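# Tighten two unmarked cover-plate screws with cordless screwdriver

## Task

On the cover plate, find the two screws that carry no orange paint mark. These are the loose ones. Drive both in until they are tight, using the cordless screwdriver lying on the table; it runs only while its trigger is squeezed. When you end, the screwdriver must not be running.

## Robot and tools

Robot: two arms, left_arm and right_arm. Each ends in an identical five-finger right hand, so the two hands are not mirrored. Both hands use the same axes and numbers.

Scene frame: the origin sits at table-top height, halfway between the two arms' nominal bases. +x points out across the table, +z points up, and left_arm is on the +y side. Arm names do not match image sides. Positions are in metres. Orientations are quaternions (w x y z). Printed positions can be slightly off, more so at long reach.

Hand point: a spot 0.05 m in front of the palm, where the index pad meets the thumb tip in a pinch. In its own axes, +z runs along the straightened fingers, which reach 0.06 to 0.07 m past it. +y points out of the palm. +x runs across the palm away from the thumb. A bracket on the little-finger side of the wrist sticks out about 0.10 m and can bump things.

execute_actions(actions, cameras): actions is a list of actions. Each action has 1 to 15 rows, and each row lasts 1/30 s. If an action has fewer than 15 rows, its last row fills the remaining steps, so one action takes 0.5 s. A row is one flat list of 28 numbers, each in [-1, 1], covering both arms even if only one moves. The order is:
- left_arm dx, dy, dz, rx, ry, rz
- left hand little, ring, middle, index, thumb_bend, thumb_turn, force_limit, speed
- the same fourteen numbers for right_arm and its hand.

The six pose numbers are offsets, not poses. They run along the scene-frame axes and are measured from that arm's Hand target as it stood when the action began. Every row in an action counts from that same start, not from the row before, so sending the same offset again moves the arm further. 1.0 means 0.6 m for dx, dy, dz and 180 degrees for the rotation vector rx, ry, rz. The rotation turns the hand about its Hand target position. Each control step, the controller limits the commanded pose to within 100 mm and 16 degrees of the measured pose. The printed Hand target is that clipped value, and later offsets start from it. Send six zeros to hold an arm at its Hand target. An arm blocked by an object keeps pushing until you command it back past its actual hand point.

Hand numbers are absolute targets, not offsets.
- Fingers and thumb_bend: +1 is straight or open, -1 is curled shut.
- thumb_turn: +1 sits beside the palm, -1 sits in front of the palm, facing the fingers.
- A pinch is roughly index -0.22, thumb_bend -0.75, thumb_turn -0.57.
- force_limit runs linearly from about 0 N at -1 to 10 N at +1 (15 N for the two thumb motors).
- speed runs from nearly still at -1 to full at +1; at full speed one complete travel takes 0.6 s.

To wrap the hand around something 0.035 to 0.08 m thick, turn the thumb in front of the palm before contact. For a gentle grip, close at speed -0.9 or below. No hand value means "unchanged": to keep a hand as it is, repeat the eight numbers you last sent for it. If you have sent none yet, use hand_measured plus hand_force_limit and hand_speed.

move(target, speed, blend, stop_force, zero, blocking, cameras): drives each hand point in a straight line.
- target is one 28-number row, or up to 15 such rows that differ only in pose. Every row's offsets count from the same starting Hand targets.
- speed is in m/s, from 0.002 to 0.5 (default 0.25). Turning is capped at twice that value in rad/s. Give one number, or one per target.
- blend (m) rounds the corners between listed targets.
- stop_force (N, 4 to 80) ends an arm's path when its wrist sensor feels that much extra push against the motion. It works best slowly, and not while the hand is turning. Leave it out when backing away from a contact.
- zero (default true) re-zeroes the sensor just before the move.
- blocking=false returns early; it cannot be combined with stop_force. While such a move runs, call wait or stop before anything else.
A move lasts at most 10 s. The result adds a "move:" line:
- done: at rest within 3 mm and 2 degrees of the target.
- off_target, moving or fault: short of target, still in motion, or stopped by a fault.
- held: a check held the arm back.
- contact: stop_force ended the path.
limits=paced means the pose was clipped; limits=held means steps were withheld.

wait(seconds 0 to 10) lets time pass while the last commands hold. stop() brakes a running move. zoom_image(camera, region [x0,y0,x1,y1], at most 504x504 px) enlarges part of the latest image. Cameras are cam_head_left, cam_head_right and cam_high (896x504 each), plus cam_left_wrist and cam_right_wrist (672x504 each). show_instructions() shows the reference pages, including the screwdriver's. zero_wrist_force(arm) re-zeroes that arm's force sensor. finished_scene(scene) must be called twice, in separate replies; the second call ends the scene for good.

Results list, per arm: pose, velocities, Hand target, joint positions and torques, and wrist force and torque in the hand's own axes. They also give hand_measured, hand_stopped_by (moving, target, force, stalled, fault) and hand_load_n, all in motor order. A lost grip shows up only as hand_load_n falling toward 0. A "pose unreachable" line means the clearance check between the arms blocked a command.

Avoid the following:
- Dropping the screwdriver, or letting anything end up off the table.
- Collisions, hard impacts, and arms pressing on each other.
- Overloading fingers.
- Pressing far past a contact, since the arms are stiff. About 150 N of outside force, or a joint reaching its torque limit, stops that arm for 10 s.
- Overheating: motors warn at 70 °C and brake at 85 °C. Holding loads or keeping an arm stretched out heats them.

Release the trigger so the screwdriver is off before finishing.

Each tool is called after "Call:" as name([rows], argument=value, ...), one row to a line, values as JSON.

Reference images:

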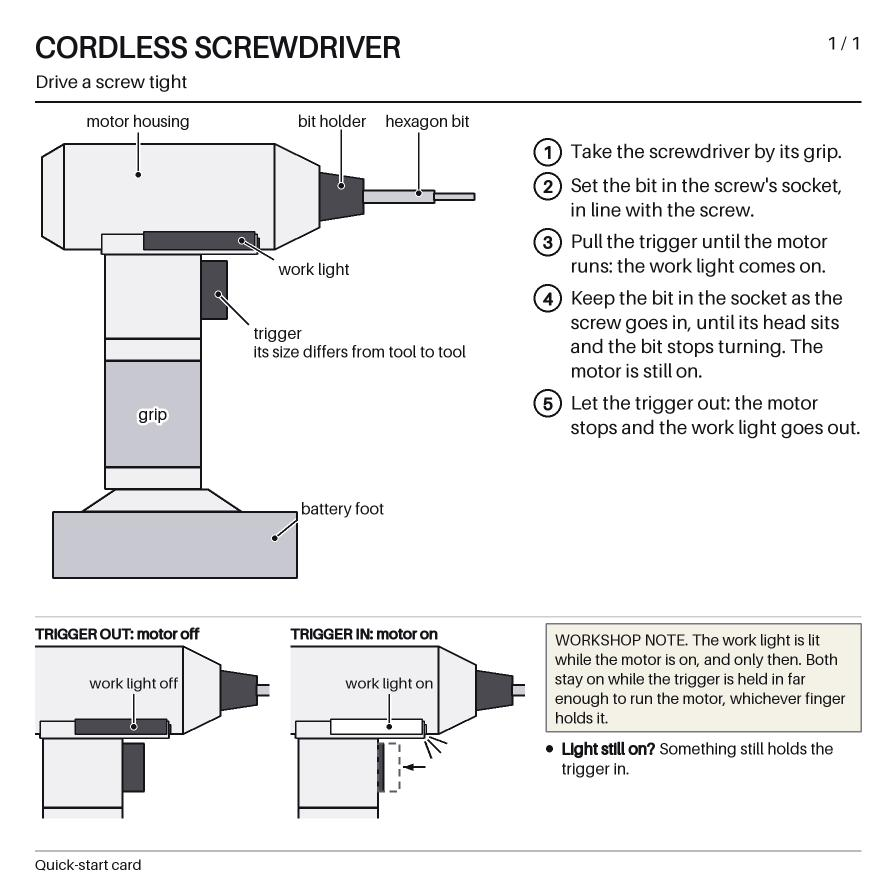

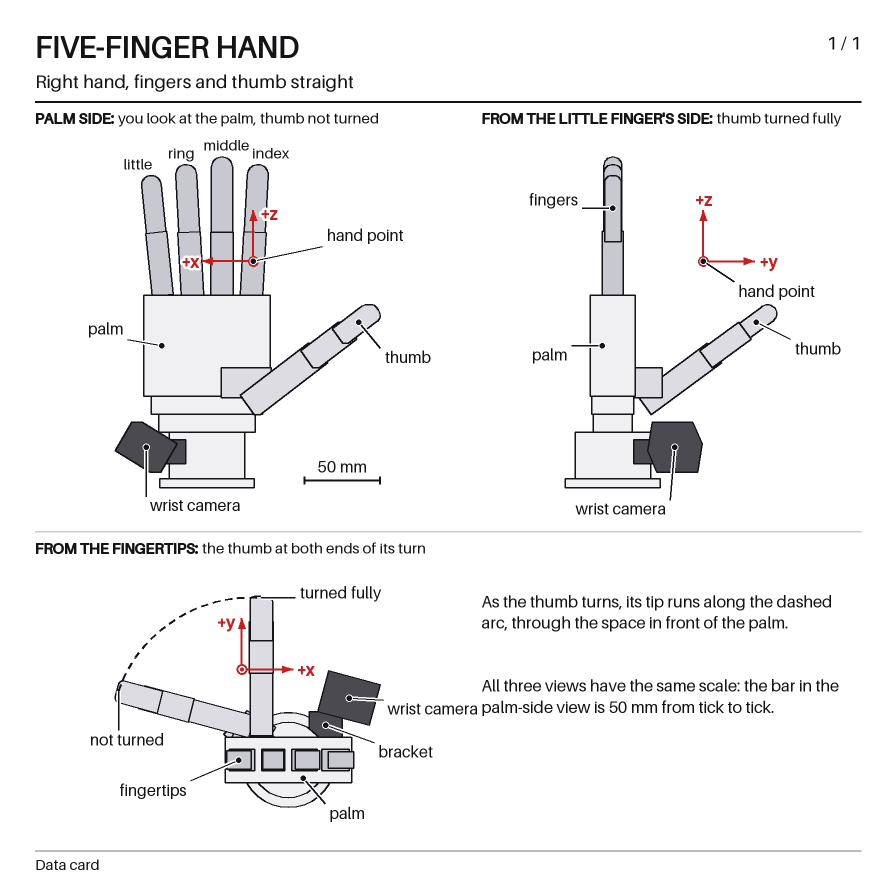

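## Session

Call:
execute_actions(actions=[])

Scene clock: 0.00 s.
left_arm: end_effector_position=(+0.2956, +0.1548, +0.3895) hand_measured=(+1.000, +1.000, +1.000, +1.000, +1.000, +1.000) hand_load_n=(+0.0, +0.0, +0.0, +0.0, +0.0, +0.0) hand_stopped_by=(target, target, target, target, target, target) hand_force_limit=0.00 hand_speed=-0.80 end_effector_quat_wxyz=(-0.069, +0.198, +0.799, -0.564) end_effector_velocity=(+0.000, +0.000, +0.000) end_effector_angular_velocity=(+0.000, +0.000, +0.000) | right_arm: end_effector_position=(+1.0799, -0.1479, +0.3186) hand_measured=(+1.000, +1.000, +1.000, +1.000, +1.000, +1.000) hand_load_n=(+0.0, +0.0, +0.0, +0.0, +0.0, +0.0) hand_stopped_by=(target, target, target, target, target, target) hand_force_limit=0.00 hand_speed=-0.80 end_effector_quat_wxyz=(+0.236, +0.829, +0.357, +0.359) end_effector_velocity=(+0.000, +0.000, +0.000) end_effector_angular_velocity=(+0.000, -0.001, +0.000)
Joint positions: left_arm=[-0.786 -1.589 1.895 0.482 2.618 -2.305] | right_arm=[0.489 -0.541 0.461 0.906 2.111 1.091]
Joint velocities: left_arm=[0 0 0 0 0 0.001] | right_arm=[0 0 0 -0.001 0 0]
Joint torques (N m): no reading
Wrist force (N): no reading
Wrist torque (N m): no reading
Wrist force, peak (N): no reading
Hand target: left_arm +0.2956, +0.1548, +0.3895; -0.069, +0.198, +0.799, -0.564 | right_arm +1.0799, -0.1479, +0.3186; +0.236, +0.829, +0.357, +0.359

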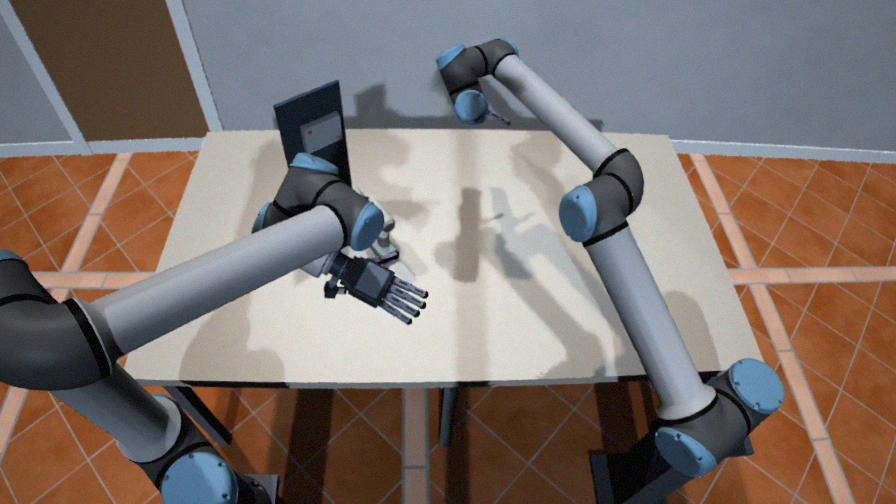

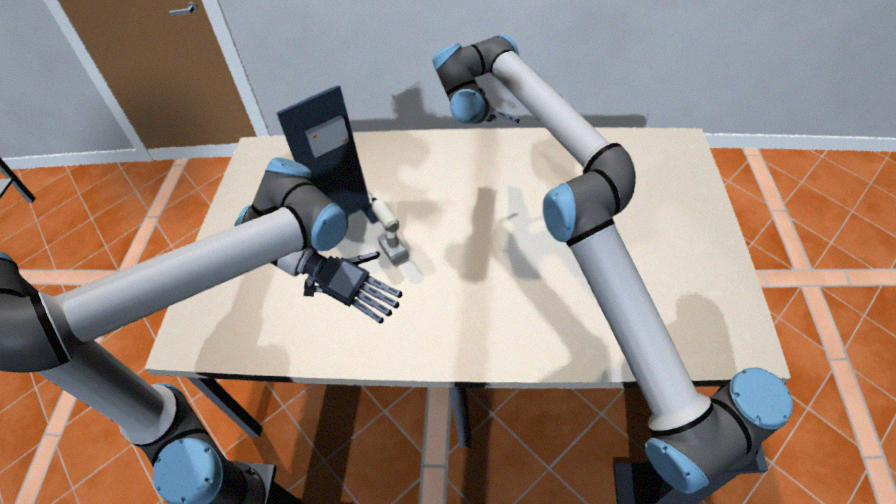

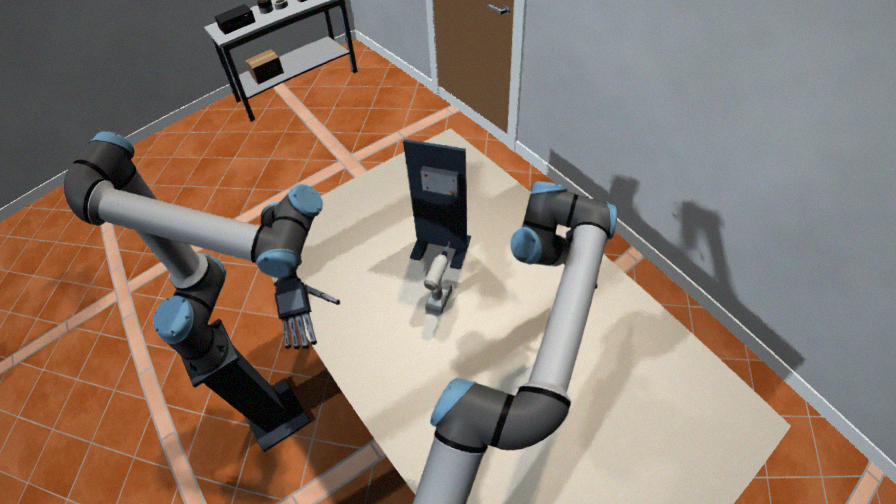

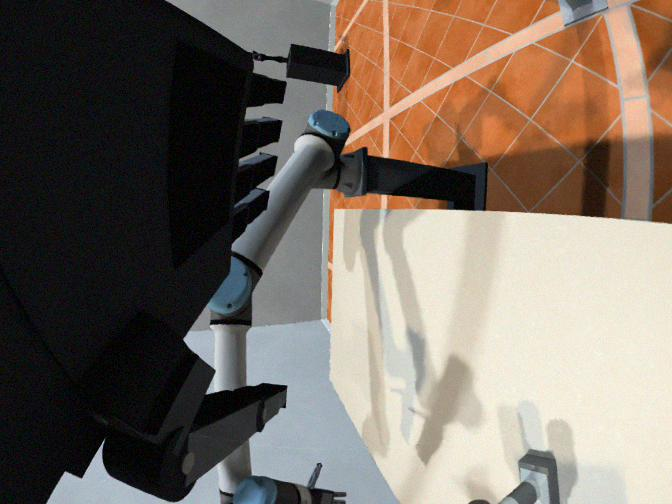

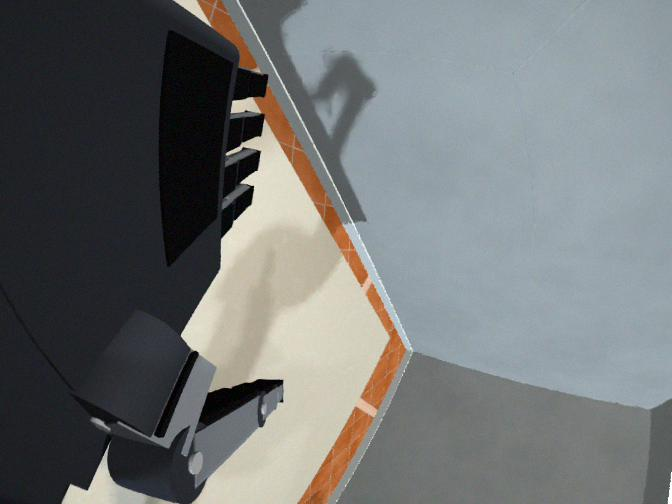

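Call:
zoom_image(camera="cam_head_right", region=[250, 60, 450, 290])

Call:
zoom_image(camera="cam_high", region=[380, 120, 500, 360])

Call:
zoom_image(camera="cam_high", region=[410, 155, 470, 205])

Call:
zoom_image(camera="cam_head_right", region=[290, 100, 370, 170])

Scaled by 2.191.

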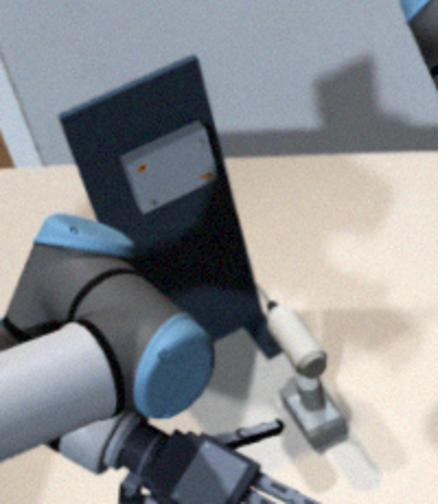

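Scaled by 2.100.

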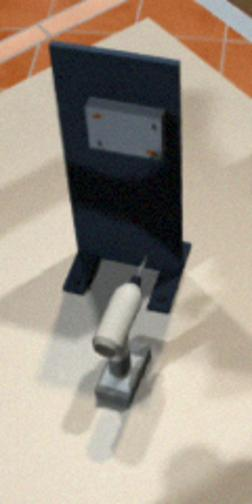

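Scaled by 8.400.

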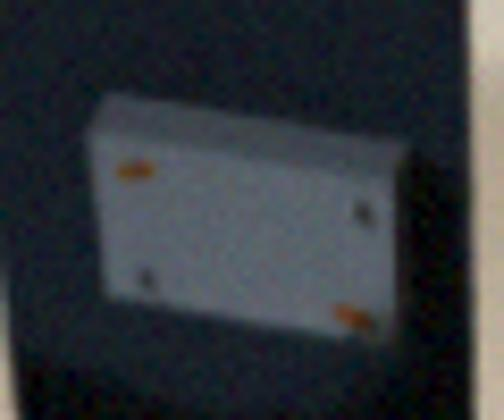

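Scaled by 6.300.

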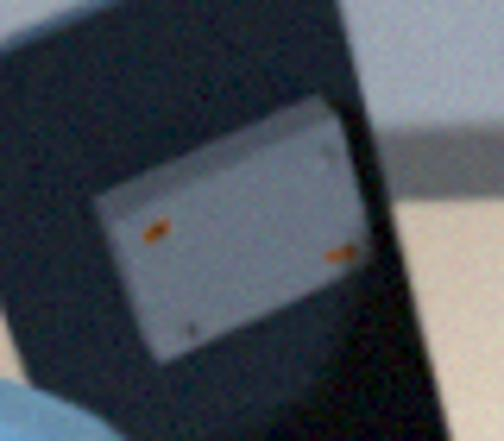

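Call:
move(target=[0.0,0.0,0.16,0.198,-0.470,0.413,1,1,1,1,1,1,0,-0.8,0,0,0,0,0,0,1,1,1,1,1,1,0,-0.8], speed=0.4)

Scene clock: 4.67 s.
left_arm: end_effector_position=(+0.2963, +0.1546, +0.4858) hand_measured=(+1.000, +1.000, +1.000, +1.000, +1.000, +1.000) hand_load_n=(+0.0, +0.0, +0.0, +0.0, -0.5, +0.0) hand_stopped_by=(target, target, target, target, target, target) hand_force_limit=0.00 hand_speed=-0.80 end_effector_quat_wxyz=(+0.709, +0.036, +0.703, -0.038) end_effector_velocity=(+0.000, +0.000, +0.000) end_effector_angular_velocity=(+0.002, +0.000, +0.000) | right_arm: end_effector_position=(+1.0799, -0.1479, +0.3186) hand_measured=(+1.000, +1.000, +1.000, +1.000, +1.000, +1.000) hand_load_n=(+0.0, +0.0, +0.0, +0.0, +0.0, +0.0) hand_stopped_by=(target, target, target, target, target, target) hand_force_limit=0.00 hand_speed=-0.80 end_effector_quat_wxyz=(+0.236, +0.829, +0.357, +0.359) end_effector_velocity=(+0.000, +0.000, +0.000) end_effector_angular_velocity=(+0.000, +0.001, +0.000)
Joint positions: left_arm=[-1.71 -1.436 2.067 0.955 -0.009 -3.157] | right_arm=[0.489 -0.541 0.461 0.906 2.111 1.091]
Joint velocities: left_arm=[0 0 0 0.002 0 0] | right_arm=[0 0 0 0.001 0 0]
Joint torques (N m): left_arm=[-4.8 -40.77 -35.4 7.19 -1.45 -3.39] | right_arm=[-3.48 -122.42 -42.02 0.55 1.73 -0.59]
Wrist force (N): left_arm=[-2.0 2.6 -0.4] | right_arm=[0.0 0.0 0.0]
Wrist torque (N m): left_arm=[0.41 0.45 -0.16] | right_arm=[0.00 0.01 0.00]
Wrist force, peak (N): left_arm=[-2.0 3.1 -0.3] | right_arm=[0.5 -0.4 0.5]
Hand target: left_arm +0.2944, +0.1548, +0.4858; +0.708, -0.001, +0.706, +0.000 | right_arm +1.0799, -0.1479, +0.3186; +0.236, +0.829, +0.357, +0.359
Off the commanded pose: left_arm 0.001 m, 6 deg | right_arm 0.000 m, 0 deg.
move: off_target (left_arm)

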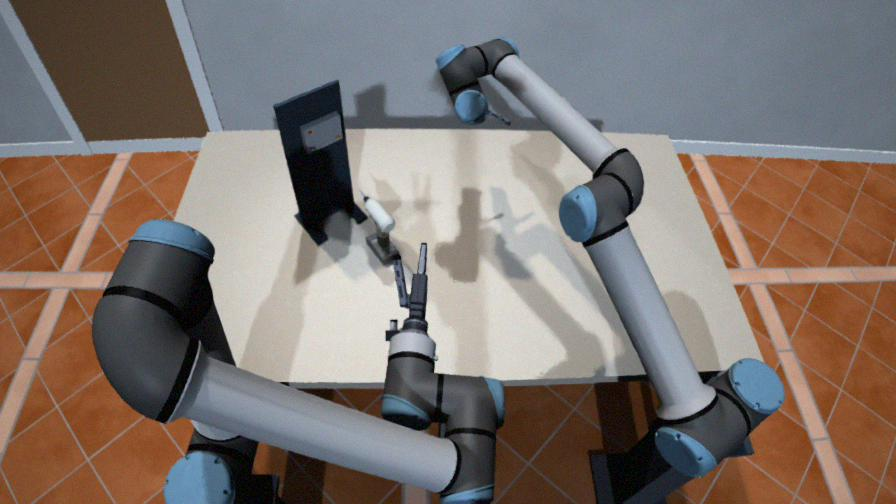

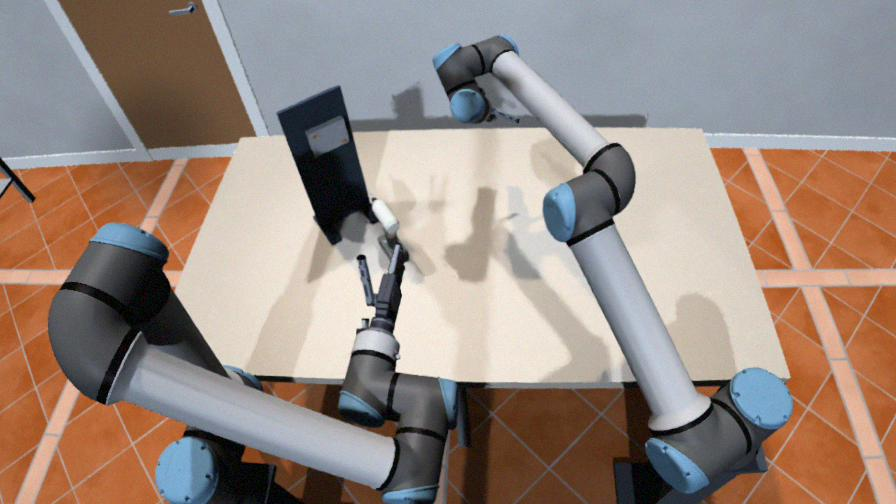

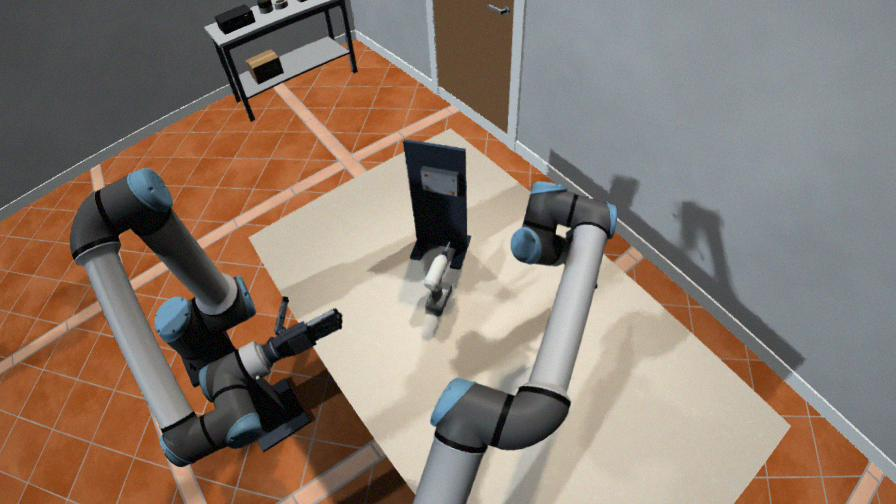

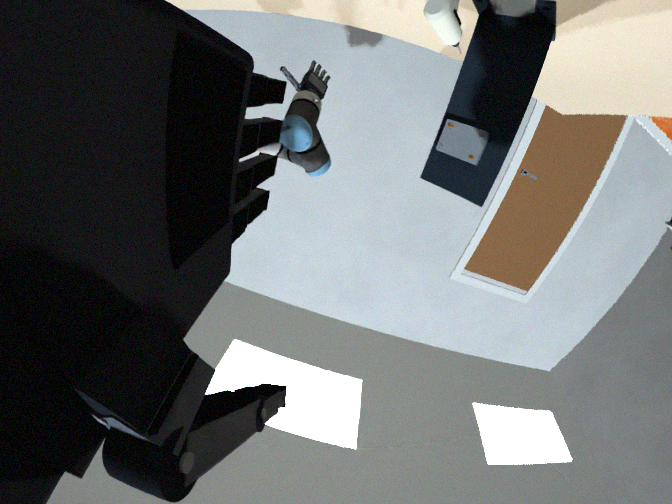

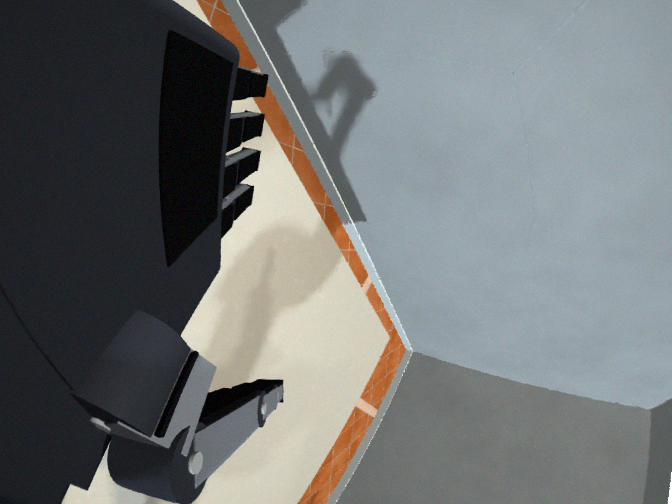

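Call:
move(target=[0.25,0.05,0.05,0,0,0,1,1,1,1,1,1,0,-0.8,0,0,0,0,0,0,1,1,1,1,1,1,0,-0.8], speed=0.15)

Scene clock: 8.50 s.
left_arm: end_effector_position=(+0.4447, +0.1851, +0.5156) hand_measured=(+1.000, +1.000, +1.000, +1.000, +1.000, +1.000) hand_load_n=(+0.0, +0.0, +0.0, +0.0, +0.0, +0.0) hand_stopped_by=(target, target, target, target, target, target) hand_force_limit=0.00 hand_speed=-0.80 end_effector_quat_wxyz=(+0.708, -0.002, +0.706, +0.001) end_effector_velocity=(+0.000, +0.000, +0.000) end_effector_angular_velocity=(-0.001, +0.000, +0.001) | right_arm: end_effector_position=(+1.0799, -0.1479, +0.3186) hand_measured=(+1.000, +1.000, +1.000, +1.000, +1.000, +1.000) hand_load_n=(+0.0, +0.0, +0.0, +0.0, +0.0, +0.0) hand_stopped_by=(target, target, target, target, target, target) hand_force_limit=0.00 hand_speed=-0.80 end_effector_quat_wxyz=(+0.236, +0.829, +0.357, +0.359) end_effector_velocity=(+0.000, +0.000, -0.001) end_effector_angular_velocity=(+0.000, +0.001, +0.000)
Joint positions: left_arm=[-1.374 -1.652 1.986 -0.343 0.228 -1.563] | right_arm=[0.489 -0.541 0.461 0.906 2.111 1.091]
Joint velocities: left_arm=[0 0 -0.001 0 -0.001 -0.001] | right_arm=[0 0.001 0 0 0 0]
Joint torques (N m): left_arm=[6.65 -12.09 -54.25 0.99 -0.99 -2.07] | right_arm=[-7.34 -123.89 -43.83 -0.06 2.21 -0.87]
Wrist force (N): left_arm=[-1.8 3.0 0.0] | right_arm=[0.1 -0.3 0.4]
Wrist torque (N m): left_arm=[0.50 0.38 -0.14] | right_arm=[-0.06 -0.02 0.00]
Wrist force, peak (N): left_arm=[-1.7 3.6 -0.3] | right_arm=[0.2 0.6 0.5]
Hand target: left_arm +0.4447, +0.1850, +0.5156; +0.708, -0.002, +0.706, +0.001 | right_arm +1.0799, -0.1479, +0.3186; +0.236, +0.829, +0.357, +0.359
Off the commanded pose: left_arm 0.000 m, 0 deg | right_arm 0.000 m, 0 deg.
move: done

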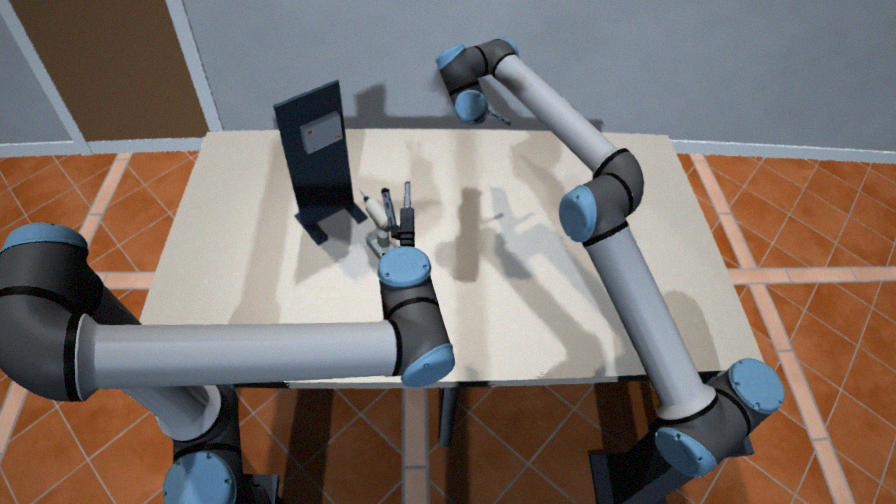

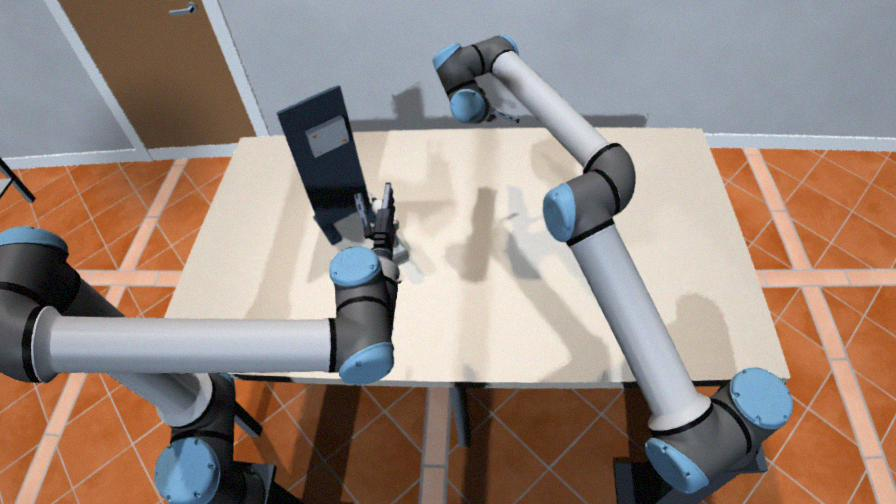

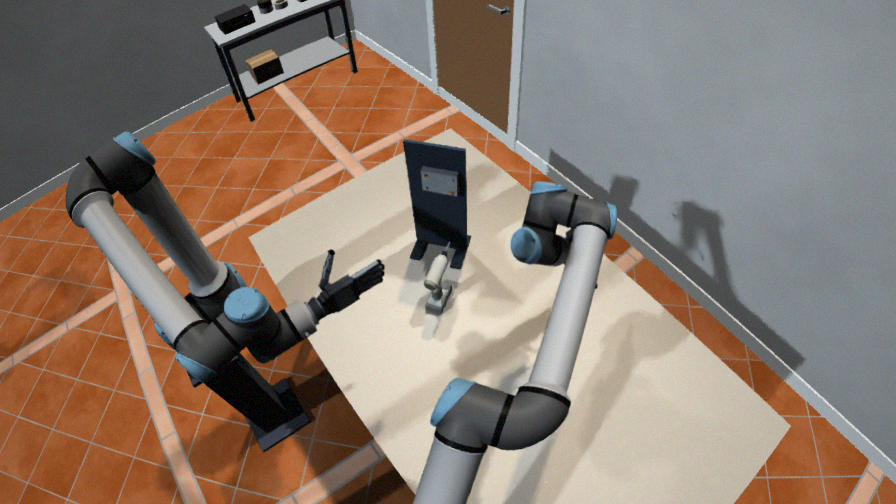

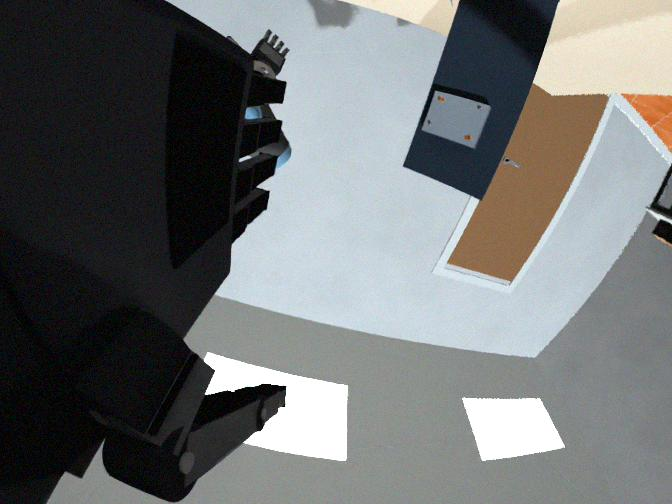

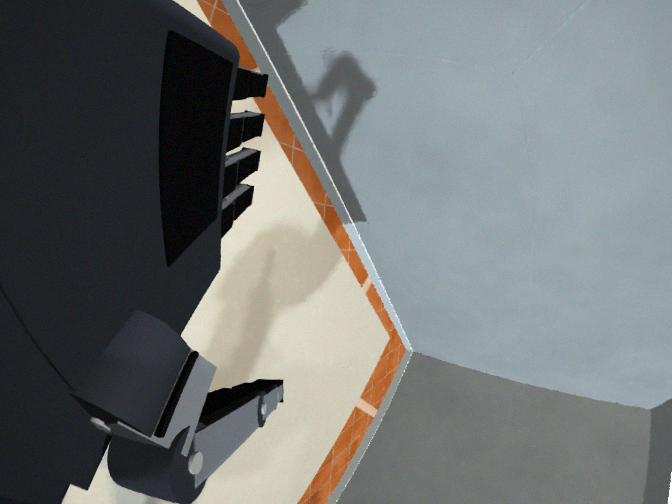

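Call:
move(target=[0,0,-0.4,0,0,0,1,1,1,1,1,1,0,-0.8,0,0,0,0,0,0,1,1,1,1,1,1,0,-0.8], speed=0.2, cameras=["cam_head_left","cam_high","cam_left_wrist"])

Scene clock: 10.50 s.
left_arm: end_effector_position=(+0.4446, +0.1854, +0.2754) hand_measured=(+1.000, +1.000, +1.000, +1.000, +1.000, +1.000) hand_load_n=(+0.0, +0.0, +0.0, +0.0, +0.0, +0.0) hand_stopped_by=(target, target, target, target, target, target) hand_force_limit=0.00 hand_speed=-0.80 end_effector_quat_wxyz=(+0.708, -0.002, +0.706, +0.001) end_effector_velocity=(+0.001, +0.000, +0.000) end_effector_angular_velocity=(-0.001, +0.000, +0.001) | right_arm: end_effector_position=(+1.0799, -0.1479, +0.3186) hand_measured=(+1.000, +1.000, +1.000, +1.000, +1.000, +1.000) hand_load_n=(+0.0, +0.0, +0.0, +0.0, +0.0, +0.0) hand_stopped_by=(target, target, target, target, target, target) hand_force_limit=0.00 hand_speed=-0.80 end_effector_quat_wxyz=(+0.236, +0.829, +0.357, +0.359) end_effector_velocity=(+0.000, +0.000, +0.000) end_effector_angular_velocity=(+0.000, +0.001, +0.000)
Joint positions: left_arm=[-1.374 -1.402 2.229 -0.837 0.228 -1.563] | right_arm=[0.489 -0.541 0.461 0.906 2.111 1.091]
Joint velocities: left_arm=[0.001 0.001 -0.001 0.001 0 -0.002] | right_arm=[0 0 0 0.001 0 0]
Joint torques (N m): left_arm=[11.03 -28.58 -41.33 3.6 2.2 -3.39] | right_arm=[-8.89 -124.45 -44.5 -0.34 2.18 -0.96]
Wrist force (N): left_arm=[-1.4 3.1 -0.1] | right_arm=[-0.2 0.1 0.2]
Wrist torque (N m): left_arm=[0.50 0.32 -0.10] | right_arm=[0.00 0.02 -0.01]
Wrist force, peak (N): left_arm=[-4.2 2.9 -0.1] | right_arm=[0.3 0.3 0.5]
Hand target: left_arm +0.4446, +0.1854, +0.2754; +0.708, -0.002, +0.706, +0.001 | right_arm +1.0799, -0.1479, +0.3186; +0.236, +0.829, +0.357, +0.359
Off the commanded pose: left_arm 0.001 m, 0 deg | right_arm 0.000 m, 0 deg.
move: done
Images, in order (width x height): cam_head_left 896x504, cam_high 896x504, cam_left_wrist 672x504.

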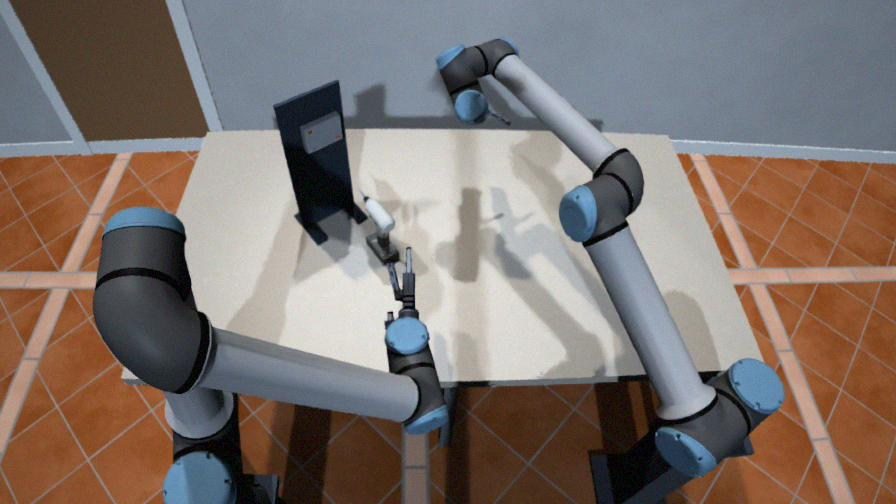

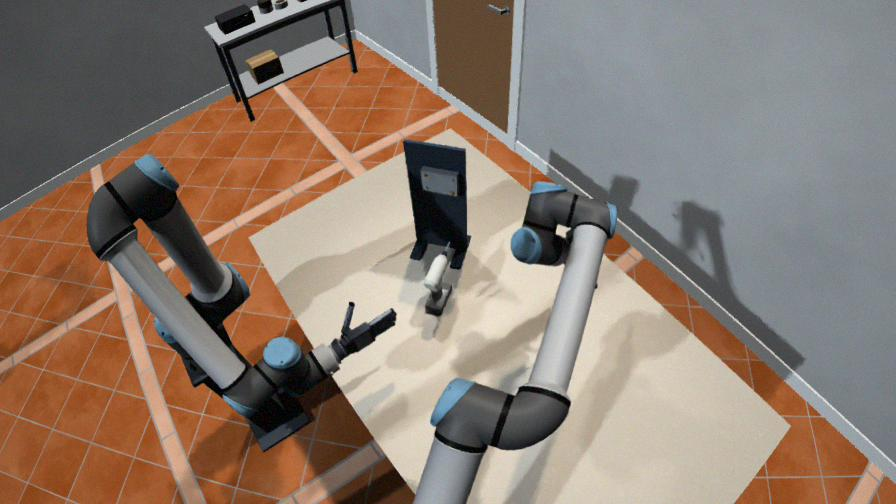

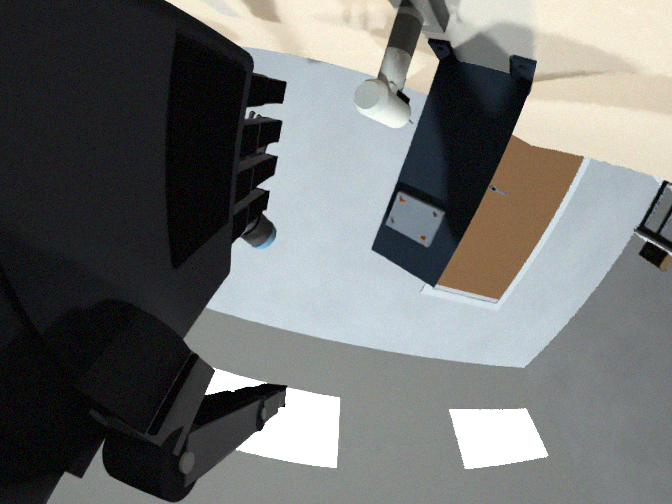

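Call:
zoom_image(camera="cam_left_wrist", region=[340, 0, 560, 300])

Call:
move(target=[0,-0.166667,0,0,0,0,1,1,1,1,1,1,0,-0.8,0,0,0,0,0,0,1,1,1,1,1,1,0,-0.8], speed=0.2, cameras=["cam_head_left","cam_high","cam_left_wrist"])

Call:
zoom_image(camera="cam_left_wrist", region=[340, 0, 560, 300])

Call:
move(target=[-0.166667,0,0,0,0,0,1,1,1,1,1,1,0,-0.8,0,0,0,0,0,0,1,1,1,1,1,1,0,-0.8], speed=0.2, cameras=["cam_head_left","cam_high","cam_left_wrist"])

Call:
zoom_image(camera="cam_left_wrist", region=[340, 0, 560, 300])

Scaled by 1.680 from the camera's 672x504 image, which has a finer 960x720 frame.

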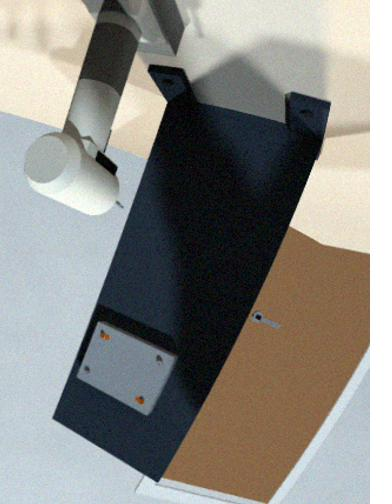

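Scene clock: 12.23 s.
left_arm: end_effector_position=(+0.4444, +0.0854, +0.2751) hand_measured=(+1.000, +1.000, +1.000, +1.000, +1.000, +1.000) hand_load_n=(+0.0, +0.0, +0.0, +0.0, +0.0, -0.5) hand_stopped_by=(target, target, target, target, target, target) hand_force_limit=0.00 hand_speed=-0.80 end_effector_quat_wxyz=(+0.708, -0.002, +0.706, +0.001) end_effector_velocity=(+0.000, +0.000, +0.000) end_effector_angular_velocity=(+0.000, +0.000, +0.000) | right_arm: end_effector_position=(+1.0799, -0.1479, +0.3186) hand_measured=(+1.000, +1.000, +1.000, +1.000, +1.000, +1.000) hand_load_n=(+0.0, +0.0, +0.0, +0.0, +0.0, +0.0) hand_stopped_by=(target, target, target, target, target, target) hand_force_limit=0.00 hand_speed=-0.80 end_effector_quat_wxyz=(+0.236, +0.829, +0.357, +0.359) end_effector_velocity=(+0.000, +0.000, +0.001) end_effector_angular_velocity=(+0.000, +0.000, +0.000)
Joint positions: left_arm=[-1.413 -1.279 2.064 -0.795 0.188 -1.561] | right_arm=[0.489 -0.541 0.461 0.906 2.111 1.091]
Joint velocities: left_arm=[0 0 0 0 0 0.001] | right_arm=[0 -0.001 0 0.001 0 0]
Joint torques (N m): left_arm=[8.58 -47.58 -25.89 -2.24 2.52 -1.09] | right_arm=[-9.77 -125.99 -44.64 -0.4 2.13 -1.03]
Wrist force (N): left_arm=[-1.3 2.9 0.3] | right_arm=[0.0 0.2 0.4]
Wrist torque (N m): left_arm=[0.44 0.31 -0.11] | right_arm=[0.01 -0.01 0.01]
Wrist force, peak (N): left_arm=[-1.6 5.3 0.0] | right_arm=[0.1 0.5 0.6]
Hand target: left_arm +0.4444, +0.0854, +0.2752; +0.708, -0.002, +0.706, +0.001 | right_arm +1.0799, -0.1479, +0.3186; +0.236, +0.829, +0.357, +0.359
Off the commanded pose: left_arm 0.000 m, 0 deg | right_arm 0.000 m, 0 deg.
move: done
Images, in order (width x height): cam_head_left 896x504, cam_high 896x504, cam_left_wrist 672x504.

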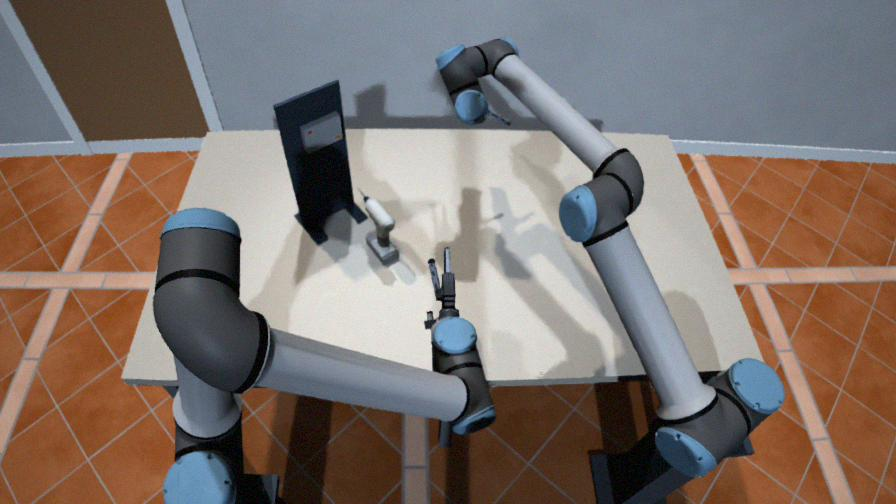

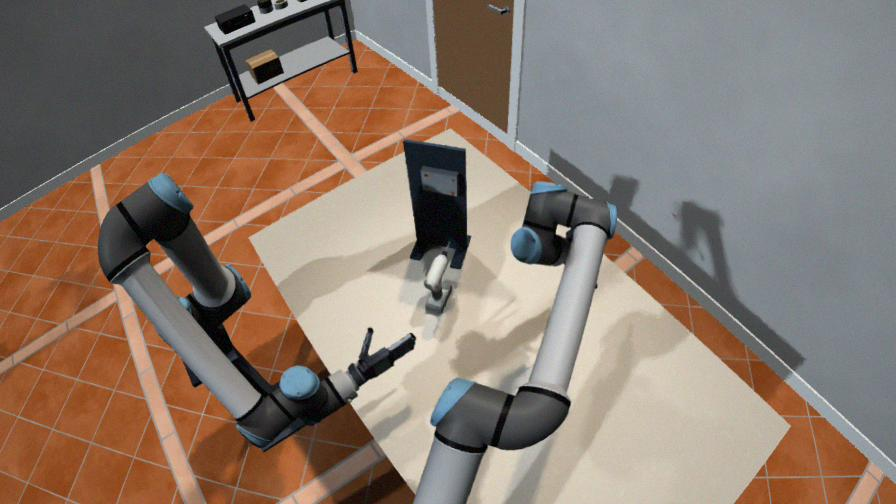

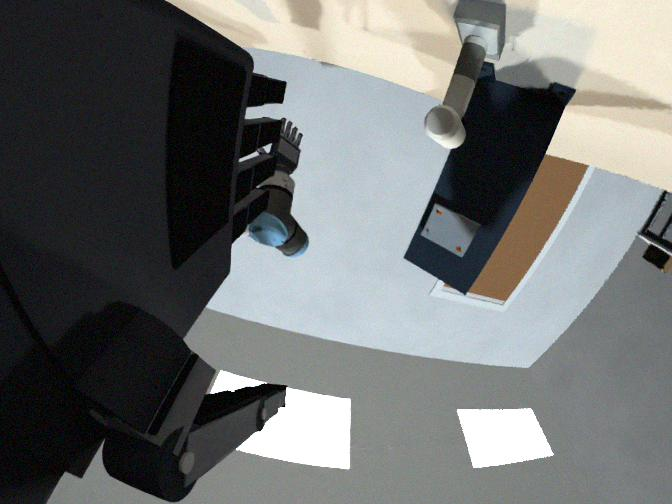

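Scaled by 1.680 from the camera's 672x504 image, which has a finer 960x720 frame.

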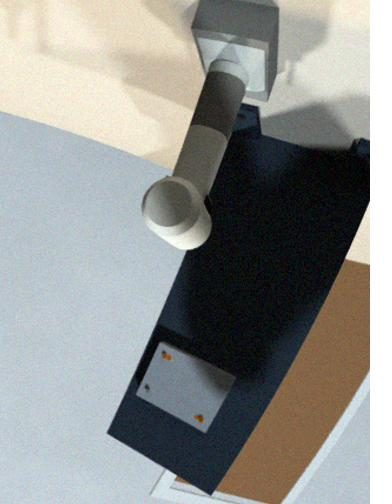

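Scene clock: 13.40 s.
left_arm: end_effector_position=(+0.3443, +0.0855, +0.2752) hand_measured=(+1.000, +1.000, +1.000, +1.000, +1.000, +1.000) hand_load_n=(+0.0, -0.5, +0.0, +0.0, +0.0, +0.0) hand_stopped_by=(target, target, target, target, target, target) hand_force_limit=0.00 hand_speed=-0.80 end_effector_quat_wxyz=(+0.707, -0.002, +0.707, +0.001) end_effector_velocity=(+0.000, +0.000, +0.000) end_effector_angular_velocity=(-0.001, +0.000, +0.000) | right_arm: end_effector_position=(+1.0799, -0.1479, +0.3186) hand_measured=(+1.000, +1.000, +1.000, +1.000, +1.000, +1.000) hand_load_n=(+0.0, +0.0, +0.0, +0.0, +0.0, +0.0) hand_stopped_by=(target, target, target, target, target, target) hand_force_limit=0.00 hand_speed=-0.80 end_effector_quat_wxyz=(+0.236, +0.829, +0.357, +0.359) end_effector_velocity=(+0.000, +0.000, +0.000) end_effector_angular_velocity=(+0.000, +0.000, +0.000)
Joint positions: left_arm=[-1.591 -1.337 2.144 -0.834 0.011 -1.545] | right_arm=[0.489 -0.541 0.461 0.906 2.111 1.091]
Joint velocities: left_arm=[0 0.001 0 0.001 0 -0.002] | right_arm=[0 0 0 0 0 0]
Joint torques (N m): left_arm=[-14.73 -55.42 -18.05 2.84 -1.99 -1.92] | right_arm=[-10.55 -125.69 -44.66 -0.48 1.98 -1.32]
Wrist force (N): left_arm=[-1.6 2.7 -0.2] | right_arm=[-0.2 0.2 0.2]
Wrist torque (N m): left_arm=[0.44 0.35 -0.11] | right_arm=[0.02 0.04 -0.01]
Wrist force, peak (N): left_arm=[-1.6 3.1 -2.4] | right_arm=[0.2 -0.3 0.5]
Hand target: left_arm +0.3443, +0.0855, +0.2752; +0.708, -0.002, +0.706, +0.001 | right_arm +1.0799, -0.1479, +0.3186; +0.236, +0.829, +0.357, +0.359
Off the commanded pose: left_arm 0.000 m, 0 deg | right_arm 0.000 m, 0 deg.
move: done
Images, in order (width x height): cam_head_left 896x504, cam_high 896x504, cam_left_wrist 672x504.

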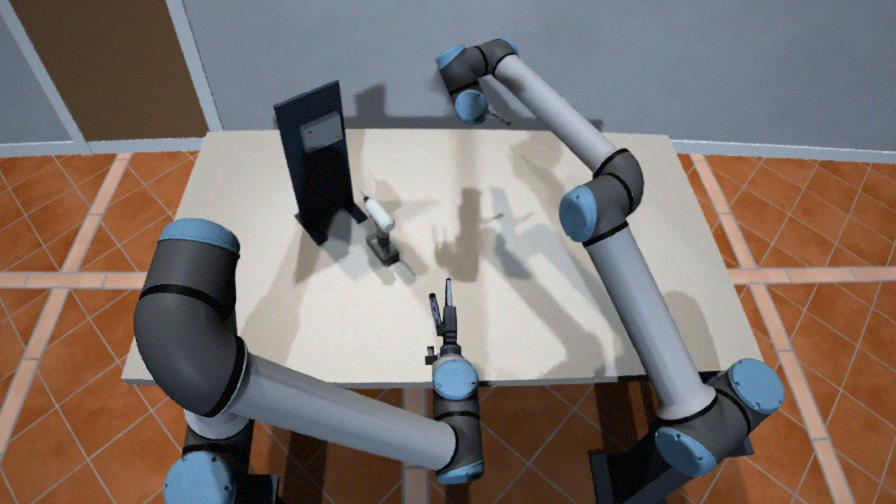

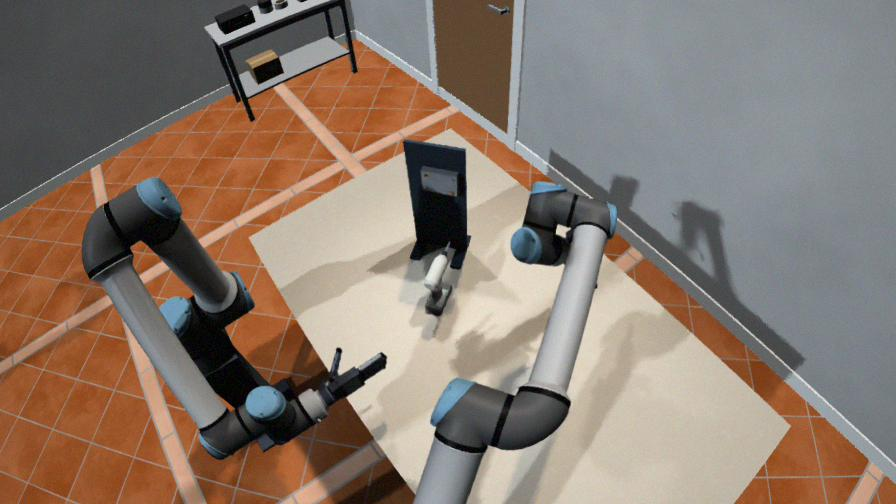

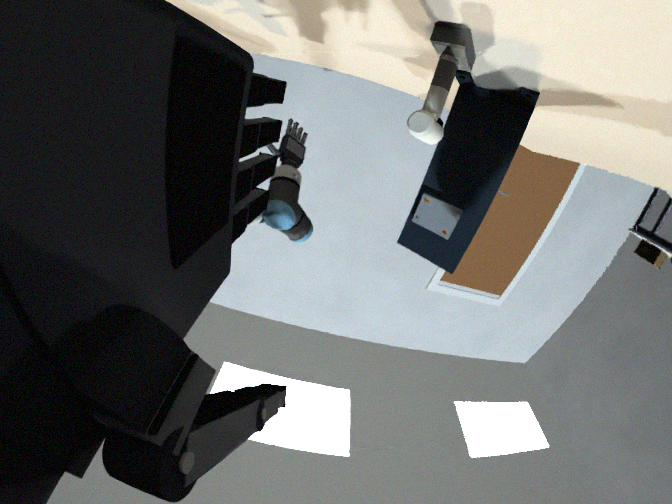

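Scaled by 1.680 from the camera's 672x504 image, which has a finer 960x720 frame.

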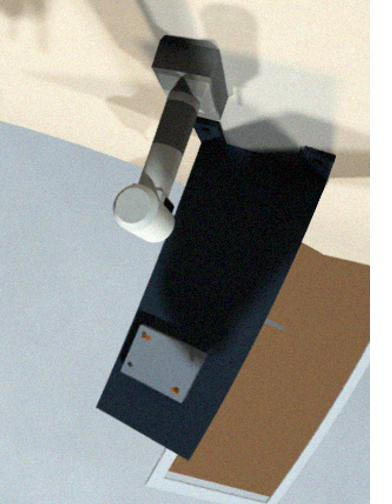

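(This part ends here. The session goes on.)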